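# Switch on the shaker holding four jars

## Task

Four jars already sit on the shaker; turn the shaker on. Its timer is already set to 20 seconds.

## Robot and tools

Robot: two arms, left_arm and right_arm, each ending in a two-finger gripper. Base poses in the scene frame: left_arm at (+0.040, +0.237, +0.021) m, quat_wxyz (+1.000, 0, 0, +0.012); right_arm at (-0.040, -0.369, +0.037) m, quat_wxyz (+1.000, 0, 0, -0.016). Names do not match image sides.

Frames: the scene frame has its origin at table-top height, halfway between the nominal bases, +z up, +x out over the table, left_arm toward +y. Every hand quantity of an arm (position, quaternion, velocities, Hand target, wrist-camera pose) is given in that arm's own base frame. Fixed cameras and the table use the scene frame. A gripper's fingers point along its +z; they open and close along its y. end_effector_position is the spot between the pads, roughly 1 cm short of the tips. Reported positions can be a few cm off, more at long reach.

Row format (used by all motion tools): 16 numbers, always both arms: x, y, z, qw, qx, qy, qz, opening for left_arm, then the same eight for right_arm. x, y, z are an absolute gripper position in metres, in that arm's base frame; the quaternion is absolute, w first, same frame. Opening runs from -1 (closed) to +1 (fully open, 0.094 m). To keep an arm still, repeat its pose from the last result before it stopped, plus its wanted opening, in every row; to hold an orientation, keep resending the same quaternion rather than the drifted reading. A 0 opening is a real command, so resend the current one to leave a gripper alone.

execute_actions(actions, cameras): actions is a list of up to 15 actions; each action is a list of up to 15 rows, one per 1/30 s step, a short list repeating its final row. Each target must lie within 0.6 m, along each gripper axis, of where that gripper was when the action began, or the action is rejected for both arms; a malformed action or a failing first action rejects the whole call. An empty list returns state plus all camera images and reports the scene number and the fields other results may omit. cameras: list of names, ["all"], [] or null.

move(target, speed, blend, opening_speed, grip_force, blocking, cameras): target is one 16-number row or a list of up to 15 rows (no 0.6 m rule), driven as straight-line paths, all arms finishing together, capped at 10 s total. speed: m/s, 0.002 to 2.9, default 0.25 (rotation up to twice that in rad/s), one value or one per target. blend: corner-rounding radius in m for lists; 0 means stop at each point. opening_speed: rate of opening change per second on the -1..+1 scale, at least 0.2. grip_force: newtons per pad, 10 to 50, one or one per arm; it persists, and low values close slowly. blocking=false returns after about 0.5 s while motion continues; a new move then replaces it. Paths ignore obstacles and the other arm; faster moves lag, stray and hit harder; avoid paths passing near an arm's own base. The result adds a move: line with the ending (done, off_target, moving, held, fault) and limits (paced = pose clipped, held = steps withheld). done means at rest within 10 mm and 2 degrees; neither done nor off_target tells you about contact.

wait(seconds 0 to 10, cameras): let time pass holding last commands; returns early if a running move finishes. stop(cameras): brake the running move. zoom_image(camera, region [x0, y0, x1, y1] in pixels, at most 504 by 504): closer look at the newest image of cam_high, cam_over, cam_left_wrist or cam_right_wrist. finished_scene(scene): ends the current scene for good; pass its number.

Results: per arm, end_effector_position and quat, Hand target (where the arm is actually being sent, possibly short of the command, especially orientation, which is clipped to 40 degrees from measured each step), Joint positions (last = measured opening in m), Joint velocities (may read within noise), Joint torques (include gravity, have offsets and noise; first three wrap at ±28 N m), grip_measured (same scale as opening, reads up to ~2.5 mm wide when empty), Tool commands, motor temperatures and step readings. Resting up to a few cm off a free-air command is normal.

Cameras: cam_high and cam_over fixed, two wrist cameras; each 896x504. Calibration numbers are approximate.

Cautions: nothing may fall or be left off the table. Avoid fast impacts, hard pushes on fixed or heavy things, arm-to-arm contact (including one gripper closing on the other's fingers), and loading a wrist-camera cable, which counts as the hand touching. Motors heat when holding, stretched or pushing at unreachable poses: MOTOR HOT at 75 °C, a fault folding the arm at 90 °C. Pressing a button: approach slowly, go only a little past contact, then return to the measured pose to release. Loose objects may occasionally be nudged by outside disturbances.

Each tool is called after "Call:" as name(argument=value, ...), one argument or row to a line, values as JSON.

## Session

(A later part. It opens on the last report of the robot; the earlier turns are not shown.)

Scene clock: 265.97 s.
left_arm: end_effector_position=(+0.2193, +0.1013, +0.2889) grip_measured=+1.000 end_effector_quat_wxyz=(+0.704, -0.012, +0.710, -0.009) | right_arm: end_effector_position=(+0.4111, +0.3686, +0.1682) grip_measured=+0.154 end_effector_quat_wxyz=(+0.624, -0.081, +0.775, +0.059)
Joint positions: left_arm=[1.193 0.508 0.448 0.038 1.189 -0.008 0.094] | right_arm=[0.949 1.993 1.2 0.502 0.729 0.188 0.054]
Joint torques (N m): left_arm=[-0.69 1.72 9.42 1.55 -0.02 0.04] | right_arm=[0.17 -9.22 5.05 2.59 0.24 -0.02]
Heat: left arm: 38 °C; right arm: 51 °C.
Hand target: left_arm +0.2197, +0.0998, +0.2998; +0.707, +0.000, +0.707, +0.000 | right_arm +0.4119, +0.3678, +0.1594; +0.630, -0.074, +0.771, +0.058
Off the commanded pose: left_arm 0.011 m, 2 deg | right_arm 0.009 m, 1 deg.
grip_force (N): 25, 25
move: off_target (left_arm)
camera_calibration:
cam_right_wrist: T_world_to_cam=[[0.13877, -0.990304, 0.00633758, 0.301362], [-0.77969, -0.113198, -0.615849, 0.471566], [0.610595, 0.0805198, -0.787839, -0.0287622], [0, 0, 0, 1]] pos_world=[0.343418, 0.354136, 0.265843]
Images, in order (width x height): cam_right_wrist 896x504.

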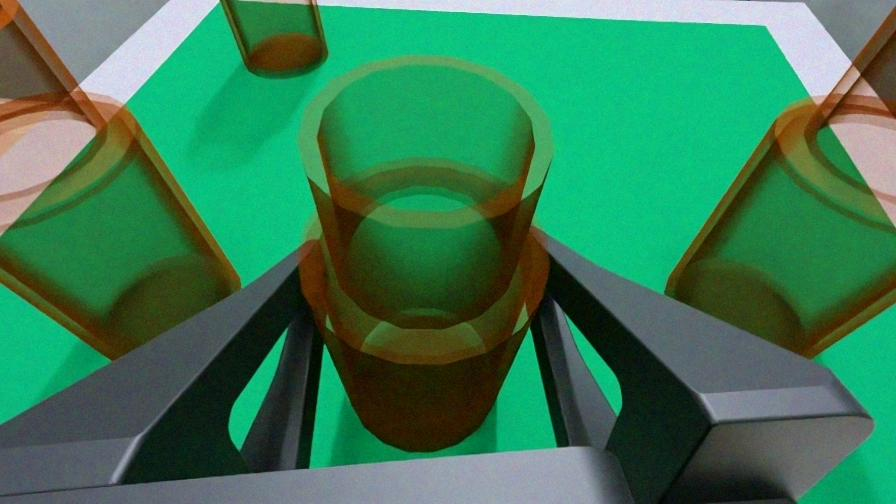

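Call:
move(
  target=[
    [0.22,0.10,0.30,0.707,0,0.707,0,1,0.412,0.368,0.163,0.631,-0.074,0.770,0.058,0.22],
    [0.22,0.10,0.30,0.707,0,0.707,0,1,0.412,0.368,0.163,0.631,-0.074,0.770,0.058,0.45],
    [0.22,0.10,0.30,0.707,0,0.707,0,1,0.31,0.347,0.20,0.631,-0.074,0.770,0.058,0.45],
    [0.22,0.10,0.30,0.707,0,0.707,0,1,0.20,0.32,0.27,0.393,-0.060,0.908,0.135,-0.9],
  ],
  speed=[0.1,0.1,0.1,0.2],
  opening_speed=0.5,
  cameras=["cam_right_wrist","cam_over","cam_high"],
)

Scene clock: 292.67 s.
left_arm: end_effector_position=(+0.2193, +0.1013, +0.2889) grip_measured=+1.000 end_effector_quat_wxyz=(+0.704, -0.012, +0.710, -0.009) | right_arm: end_effector_position=(+0.2039, +0.3239, +0.2648) grip_measured=-0.899 end_effector_quat_wxyz=(+0.399, -0.062, +0.904, +0.138)
Joint positions: left_arm=[1.193 0.508 0.448 0.038 1.189 -0.008 0.094] | right_arm=[1.291 1.467 1.45 -0.911 0.637 0.935 0.005]
Joint torques (N m): left_arm=[-0.61 1.84 9.44 1.53 -0.03 0.06] | right_arm=[0.39 -6.76 9.99 1.06 0.25 0.19]
Heat: left arm: 38 °C; right arm: 48 °C.
Hand target: left_arm +0.2197, +0.0998, +0.2998; +0.707, +0.000, +0.707, +0.000 | right_arm +0.2007, +0.3186, +0.2716; +0.395, -0.060, +0.907, +0.135
Off the commanded pose: left_arm 0.011 m, 2 deg | right_arm 0.008 m, 1 deg.
grip_force (N): 25, 25
move: off_target (left_arm)
camera_calibration:
cam_right_wrist: T_world_to_cam=[[0.170042, -0.970084, -0.173269, 0.319914], [-0.978107, -0.144741, -0.149522, 0.291628], [0.11997, 0.1949, -0.973458, 0.289613], [0, 0, 0, 1]] pos_world=[0.1961, 0.296108, 0.380962]
Images, in order (width x height): cam_high 896x504, cam_over 896x504, cam_right_wrist 896x504.

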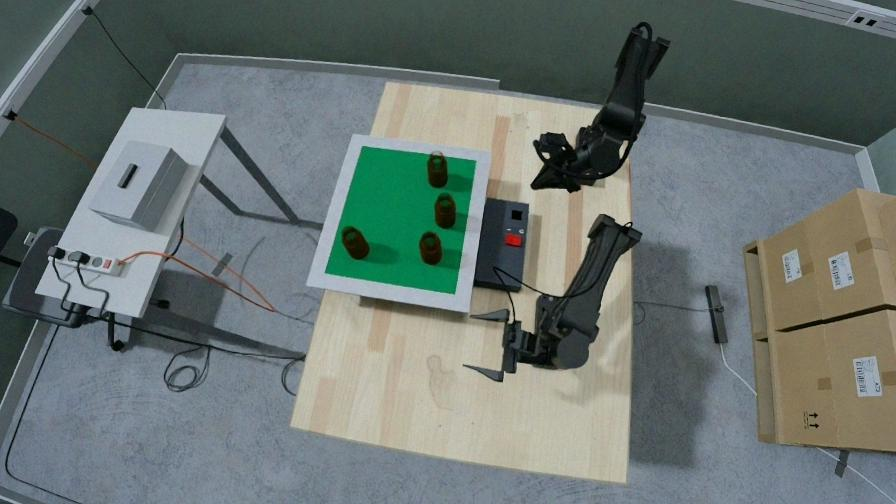

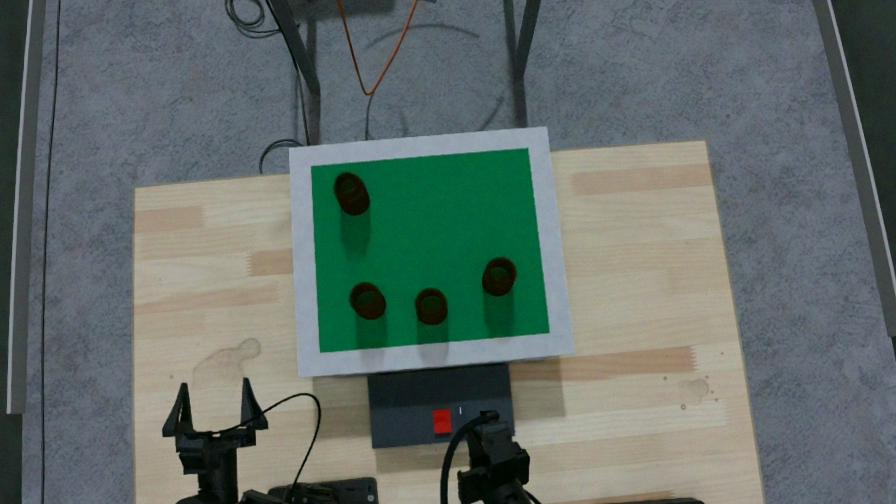

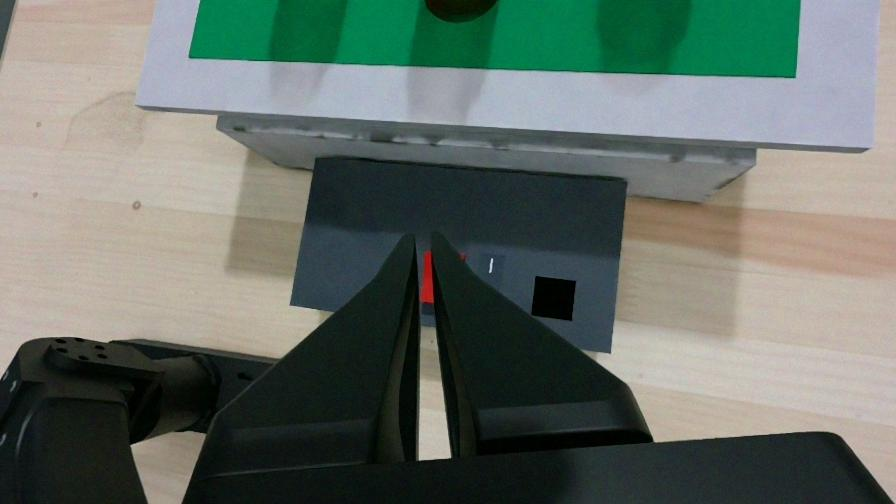

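Call:
zoom_image(
  camera="cam_right_wrist",
  region=[370, 210, 570, 340],
)

Call:
zoom_image(
  camera="cam_high",
  region=[460, 180, 560, 300],
)

Call:
zoom_image(
  camera="cam_over",
  region=[400, 360, 520, 460],
)

Call:
zoom_image(
  camera="cam_over",
  region=[280, 120, 600, 400],
)

Scaled by 2.520 from the camera's 896x504 image, which has a finer 1280x720 frame.

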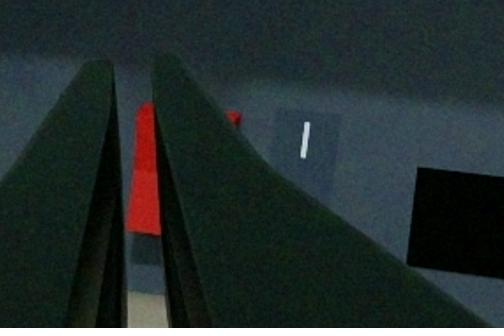

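Scaled by 4.200 from the camera's 896x504 image, which has a finer 1280x720 frame.

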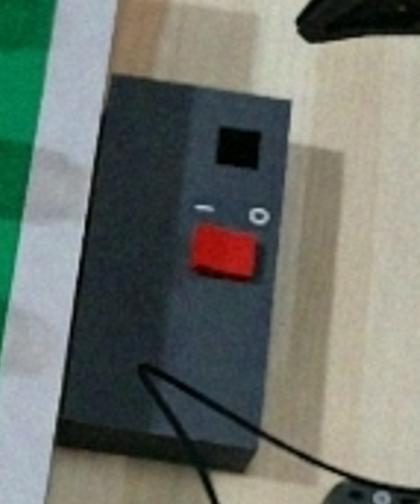

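Scaled by 4.200 from the camera's 896x504 image, which has a finer 1280x720 frame.

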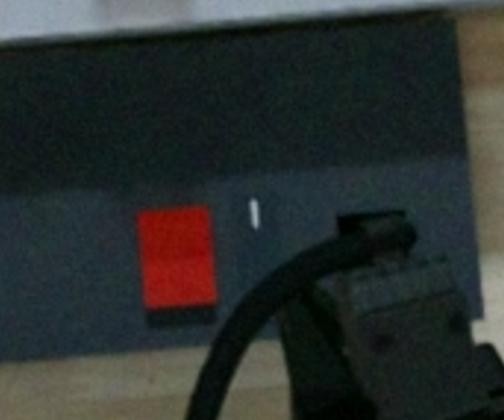

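Scaled by 1.575 from the camera's 896x504 image, which has a finer 1280x720 frame.

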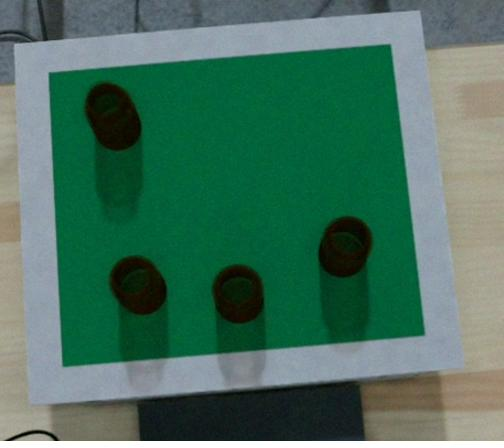

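Call:
move(
  target=[0.22,0.10,0.30,0.707,0,0.707,0,1,0.222,0.365,0.08,0.209,-0.253,0.943,0.056,-1],
  speed=0.2,
  cameras=["cam_right_wrist","cam_over","cam_high"],
)

Call:
zoom_image(
  camera="cam_high",
  region=[440, 170, 580, 300],
)

Call:
zoom_image(
  camera="cam_over",
  region=[370, 330, 570, 480],
)

Scene clock: 330.17 s.
left_arm: end_effector_position=(+0.2193, +0.1013, +0.2889) grip_measured=+1.000 end_effector_quat_wxyz=(+0.704, -0.012, +0.710, -0.009) | right_arm: end_effector_position=(+0.2157, +0.3557, +0.0818) grip_measured=-0.992 end_effector_quat_wxyz=(+0.201, -0.250, +0.946, +0.050)
Joint positions: left_arm=[1.193 0.508 0.448 0.038 1.189 -0.008 0.094] | right_arm=[1.126 1.824 1.338 -0.739 0.24 0.566 0]
Joint torques (N m): left_arm=[-0.66 1.78 9.5 1.53 -0.02 0.05] | right_arm=[-0.42 -8.5 6.93 1.47 0.07 -0.05]
Heat: left arm: 38 °C; right arm: 44 °C.
Hand target: left_arm +0.2197, +0.0998, +0.2998; +0.707, +0.000, +0.707, +0.000 | right_arm +0.2202, +0.3626, +0.0803; +0.207, -0.250, +0.944, +0.059
Off the commanded pose: left_arm 0.011 m, 2 deg | right_arm 0.011 m, 1 deg.
grip_force (N): 25, 25
move: off_target (left_arm, right_arm)
camera_calibration:
cam_right_wrist: T_world_to_cam=[[0.459561, -0.886506, 0.0539559, 0.206262], [-0.86161, -0.430267, 0.269255, 0.322616], [-0.21548, -0.170228, -0.961556, 0.305025], [0, 0, 0, 1]] pos_world=[0.248906, 0.373588, 0.195304]
Images, in order (width x height): cam_high 896x504, cam_over 896x504, cam_right_wrist 896x504.

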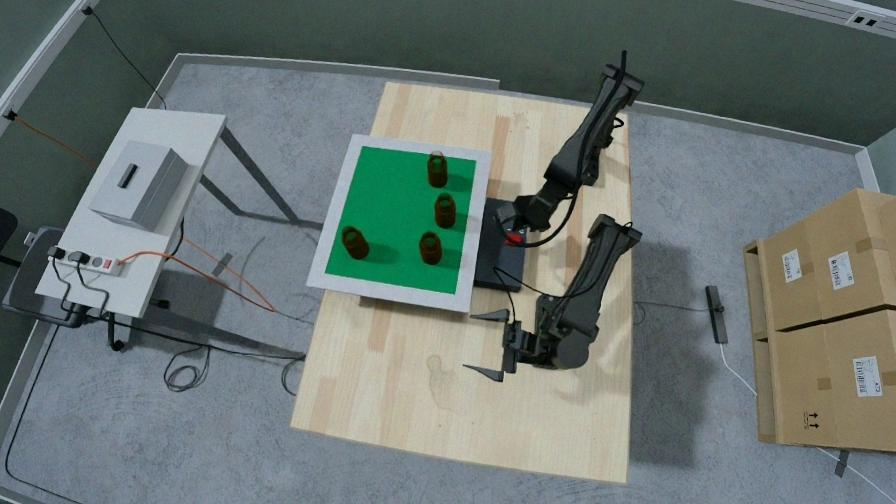

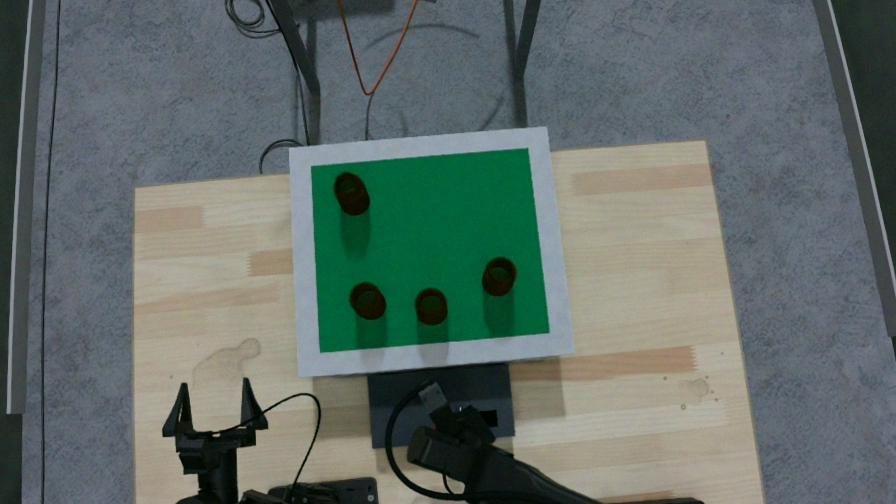

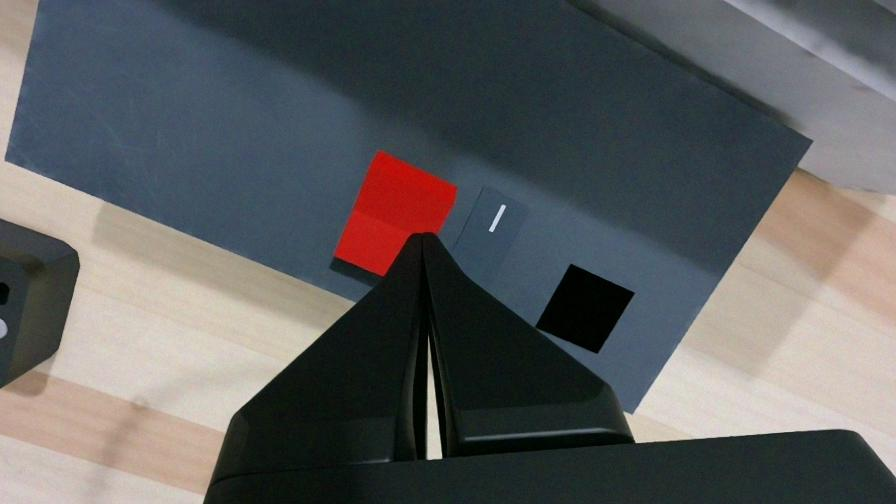

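Scaled by 3.600 from the camera's 896x504 image, which has a finer 1280x720 frame.

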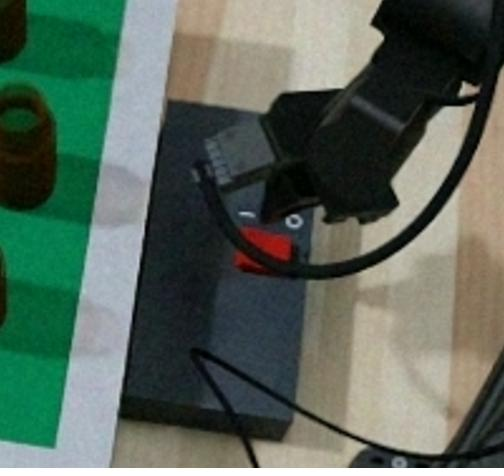

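Scaled by 2.520 from the camera's 896x504 image, which has a finer 1280x720 frame.

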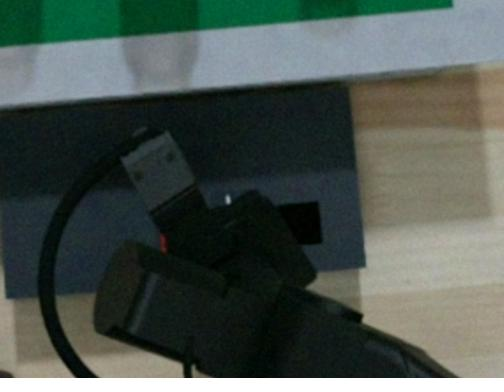

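Call:
move(
  target=[0.22,0.10,0.30,0.707,0,0.707,0,1,0.229,0.374,0.048,0.209,-0.253,0.943,0.056,-1],
  speed=0.06,
  cameras=["cam_right_wrist"],
)

Scene clock: 347.13 s.
left_arm: end_effector_position=(+0.2193, +0.1013, +0.2889) grip_measured=+1.000 end_effector_quat_wxyz=(+0.704, -0.012, +0.710, -0.009) | right_arm: end_effector_position=(+0.2262, +0.3730, +0.0598) grip_measured=-0.992 end_effector_quat_wxyz=(+0.211, -0.250, +0.943, +0.059)
Joint positions: left_arm=[1.193 0.508 0.448 0.038 1.189 -0.008 0.094] | right_arm=[1.122 1.901 1.338 -0.635 0.24 0.557 0]
Joint torques (N m): left_arm=[-0.66 1.81 9.43 1.54 -0.02 0.06] | right_arm=[-0.53 -8.59 5.04 1.55 0.1 -0.08]
Heat: left arm: 38 °C; right arm: 45 °C.
Hand target: left_arm +0.2197, +0.0998, +0.2998; +0.707, +0.000, +0.707, +0.000 | right_arm +0.2284, +0.3733, +0.0485; +0.209, -0.252, +0.943, +0.056
Off the commanded pose: left_arm 0.011 m, 2 deg | right_arm 0.012 m, 0 deg.
grip_force (N): 25, 25
move: off_target (left_arm, right_arm)
camera_calibration:
cam_right_wrist: T_world_to_cam=[[0.462198, -0.885818, 0.0412164, 0.217874], [-0.863561, -0.439046, 0.247994, 0.350034], [-0.201582, -0.150215, -0.967884, 0.278867], [0, 0, 0, 1]] pos_world=[0.257789, 0.388567, 0.174125]
Images, in order (width x height): cam_right_wrist 896x504.

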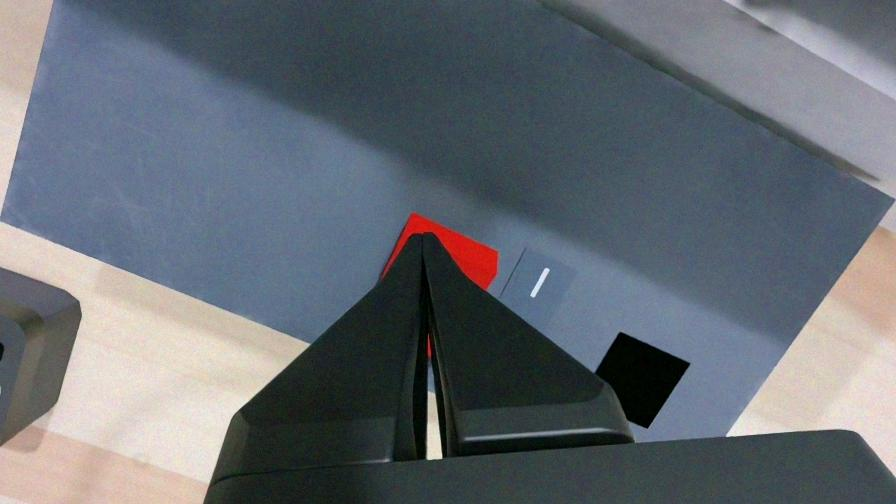

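Call:
move(
  target=[0.22,0.10,0.30,0.707,0,0.707,0,1,0.225,0.368,0.024,0.209,-0.253,0.943,0.056,-1],
  speed=0.03,
  cameras=["cam_right_wrist","cam_over"],
)

Scene clock: 361.33 s.
left_arm: end_effector_position=(+0.2193, +0.1013, +0.2889) grip_measured=+1.000 end_effector_quat_wxyz=(+0.704, -0.012, +0.710, -0.009) | right_arm: end_effector_position=(+0.2300, +0.3705, +0.0470) grip_measured=-0.992 end_effector_quat_wxyz=(+0.228, -0.250, +0.939, +0.058)
Joint positions: left_arm=[1.193 0.508 0.448 0.038 1.189 -0.008 0.094] | right_arm=[1.122 1.901 1.269 -0.539 0.266 0.548 0]
Joint torques (N m): left_arm=[-0.68 1.73 9.42 1.57 -0.03 0.06] | right_arm=[-0.28 -7.68 3.26 1.58 -0.04 -0.06]
Heat: left arm: 38 °C; right arm: 44 °C.
Hand target: left_arm +0.2197, +0.0998, +0.2998; +0.707, +0.000, +0.707, +0.000 | right_arm +0.2256, +0.3658, +0.0252; +0.212, -0.256, +0.942, +0.051
Off the commanded pose: left_arm 0.011 m, 2 deg | right_arm 0.024 m, 2 deg.
grip_force (N): 25, 25
move: off_target (left_arm, right_arm)
camera_calibration:
cam_right_wrist: T_world_to_cam=[[0.45928, -0.88694, 0.0489866, 0.215098], [-0.872325, -0.439929, 0.213334, 0.359318], [-0.167663, -0.140712, -0.975751, 0.255854], [0, 0, 0, 1]] pos_world=[0.25755, 0.384855, 0.162459]
Images, in order (width x height): cam_over 896x504, cam_right_wrist 896x504.

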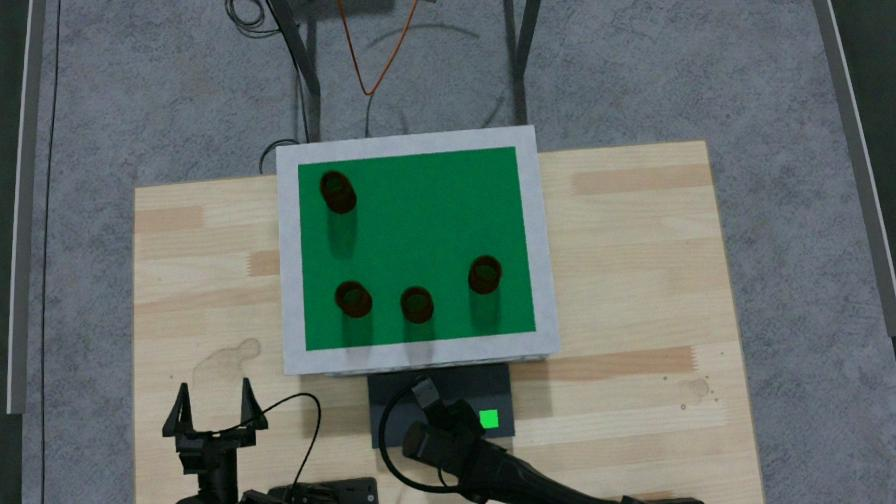

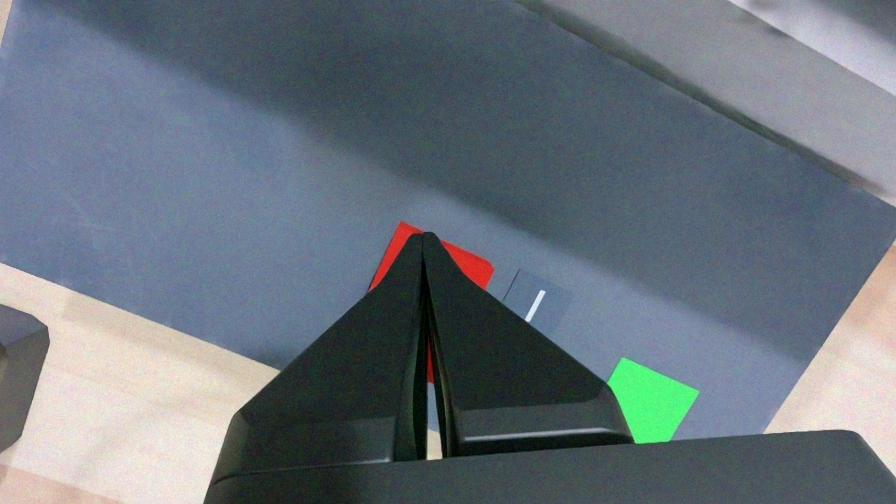

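It's on. Lift straight up, then wait out the run.

Call:
move(
  target=[
    [0.22,0.10,0.30,0.707,0,0.707,0,1,0.225,0.365,0.10,0.209,-0.253,0.943,0.056,-1],
    [0.22,0.10,0.30,0.707,0,0.707,0,1,0.19,0.29,0.22,0.393,-0.060,0.908,0.135,-1],
  ],
  speed=0.12,
  blend=[0.02,0],
)

Call:
wait(
  seconds=9,
  cameras=["cam_over","cam_high"],
)

Scene clock: 373.23 s.
left_arm: end_effector_position=(+0.2193, +0.1013, +0.2889) grip_measured=+1.000 end_effector_quat_wxyz=(+0.704, -0.012, +0.710, -0.009) | right_arm: end_effector_position=(+0.1919, +0.3098, +0.2247) grip_measured=-0.992 end_effector_quat_wxyz=(+0.386, -0.063, +0.906, +0.164)
Joint positions: left_arm=[1.193 0.508 0.448 0.038 1.189 -0.008 0.094] | right_arm=[1.294 1.349 1.189 -0.737 0.593 0.942 0]
Joint torques (N m): left_arm=[-0.69 1.81 9.47 1.53 -0.04 0.06] | right_arm=[0.46 -7.2 5.37 1.11 0.61 0.17]
Heat: left arm: 38 °C; right arm: 44 °C.
Hand target: left_arm +0.2197, +0.0998, +0.2998; +0.707, +0.000, +0.707, +0.000 | right_arm +0.1911, +0.2935, +0.2201; +0.391, -0.061, +0.908, +0.137
Off the commanded pose: left_arm 0.011 m, 2 deg | right_arm 0.020 m, 3 deg.
grip_force (N): 25, 25
move: off_target (left_arm, right_arm)

Scene clock: 382.23 s.
left_arm: end_effector_position=(+0.2193, +0.1013, +0.2889) grip_measured=+1.000 end_effector_quat_wxyz=(+0.704, -0.012, +0.710, -0.009) | right_arm: end_effector_position=(+0.1919, +0.3098, +0.2247) grip_measured=-0.992 end_effector_quat_wxyz=(+0.386, -0.063, +0.906, +0.164)
Joint positions: left_arm=[1.193 0.508 0.448 0.038 1.189 -0.008 0.094] | right_arm=[1.294 1.349 1.189 -0.737 0.593 0.942 0]
Joint torques (N m): left_arm=[-0.75 1.78 9.5 1.54 -0.05 0.06] | right_arm=[0.47 -7.24 5.23 1.11 0.6 0.15]
Motor temperatures (°C): left_arm=[21 25 32 38 22 21 23] | right_arm=[24 32 31 43 25 23 25]
Heat: left arm: 38 °C; right arm: 43 °C.
Hand target: left_arm +0.2197, +0.0998, +0.2998; +0.707, +0.000, +0.707, +0.000 | right_arm +0.1911, +0.2935, +0.2201; +0.391, -0.062, +0.908, +0.137
Tool commands: left_gripper/opening=+1.0 right_gripper/opening=-1.0
Off the commanded pose: left_arm 0.011 m, 2 deg | right_arm 0.020 m, 3 deg.
grip_force (N): 25, 25
wait: 9.00 s; at rest by 0.17 s
Images, in order (width x height): cam_high 896x504, cam_over 896x504.

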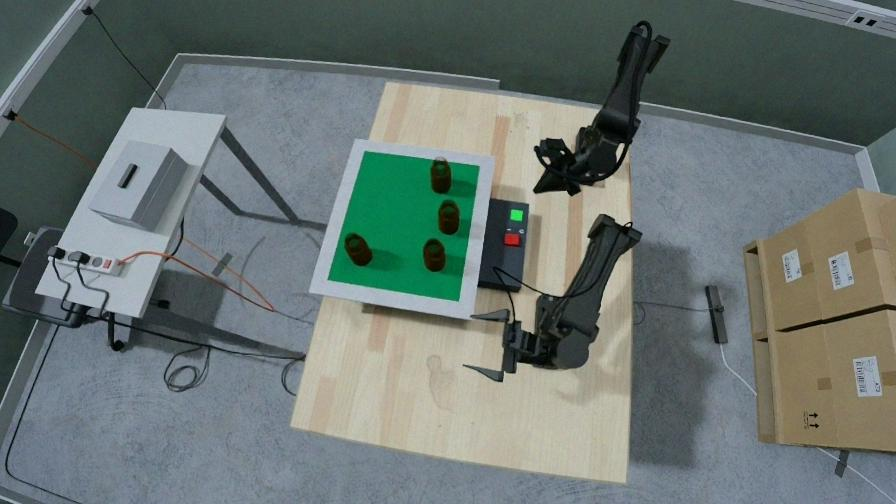

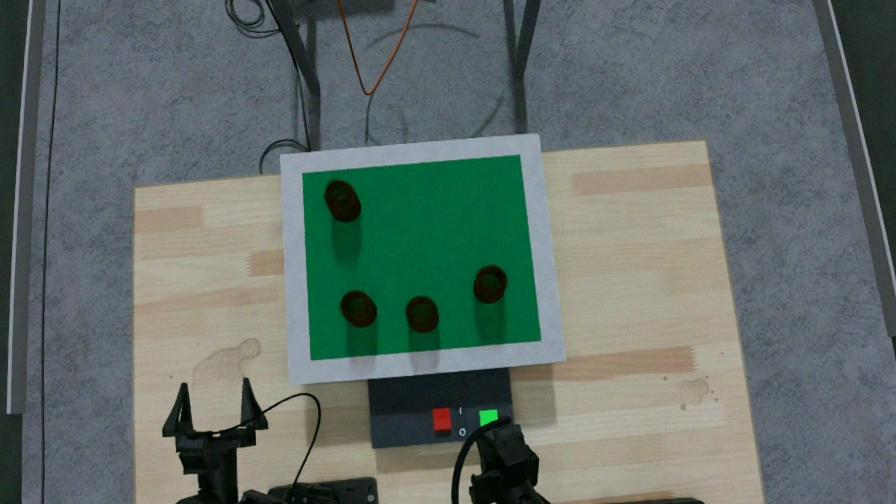

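Running well.

Call:
wait(
  seconds=5,
  cameras=["cam_over"],
)

Scene clock: 392.03 s.
left_arm: end_effector_position=(+0.2193, +0.1013, +0.2889) grip_measured=+1.000 end_effector_quat_wxyz=(+0.704, -0.012, +0.710, -0.009) | right_arm: end_effector_position=(+0.1919, +0.3098, +0.2247) grip_measured=-0.992 end_effector_quat_wxyz=(+0.386, -0.063, +0.906, +0.164)
Joint positions: left_arm=[1.193 0.508 0.448 0.038 1.189 -0.008 0.094] | right_arm=[1.294 1.349 1.189 -0.737 0.593 0.942 0]
Joint torques (N m): left_arm=[-0.64 1.84 9.44 1.52 -0.02 0.09] | right_arm=[0.5 -7.17 5.3 1.11 0.62 0.15]
Heat: left arm: 38 °C; right arm: 43 °C.
Hand target: left_arm +0.2197, +0.0998, +0.2998; +0.707, +0.000, +0.707, +0.000 | right_arm +0.1911, +0.2935, +0.2201; +0.391, -0.062, +0.908, +0.137
Tool commands: left_gripper/opening=+1.0 right_gripper/opening=-1.0
Off the commanded pose: left_arm 0.011 m, 2 deg | right_arm 0.020 m, 3 deg.
grip_force (N): 25, 25
wait: 5.00 s; at rest from the start
Images, in order (width x height): cam_over 896x504.

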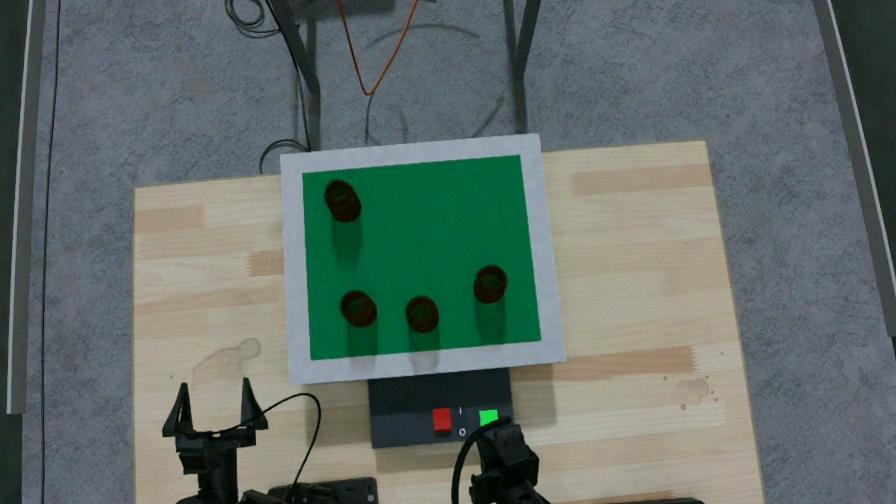

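Call:
finished_scene(
  scene=1,
)

The scene is finished: the task was done.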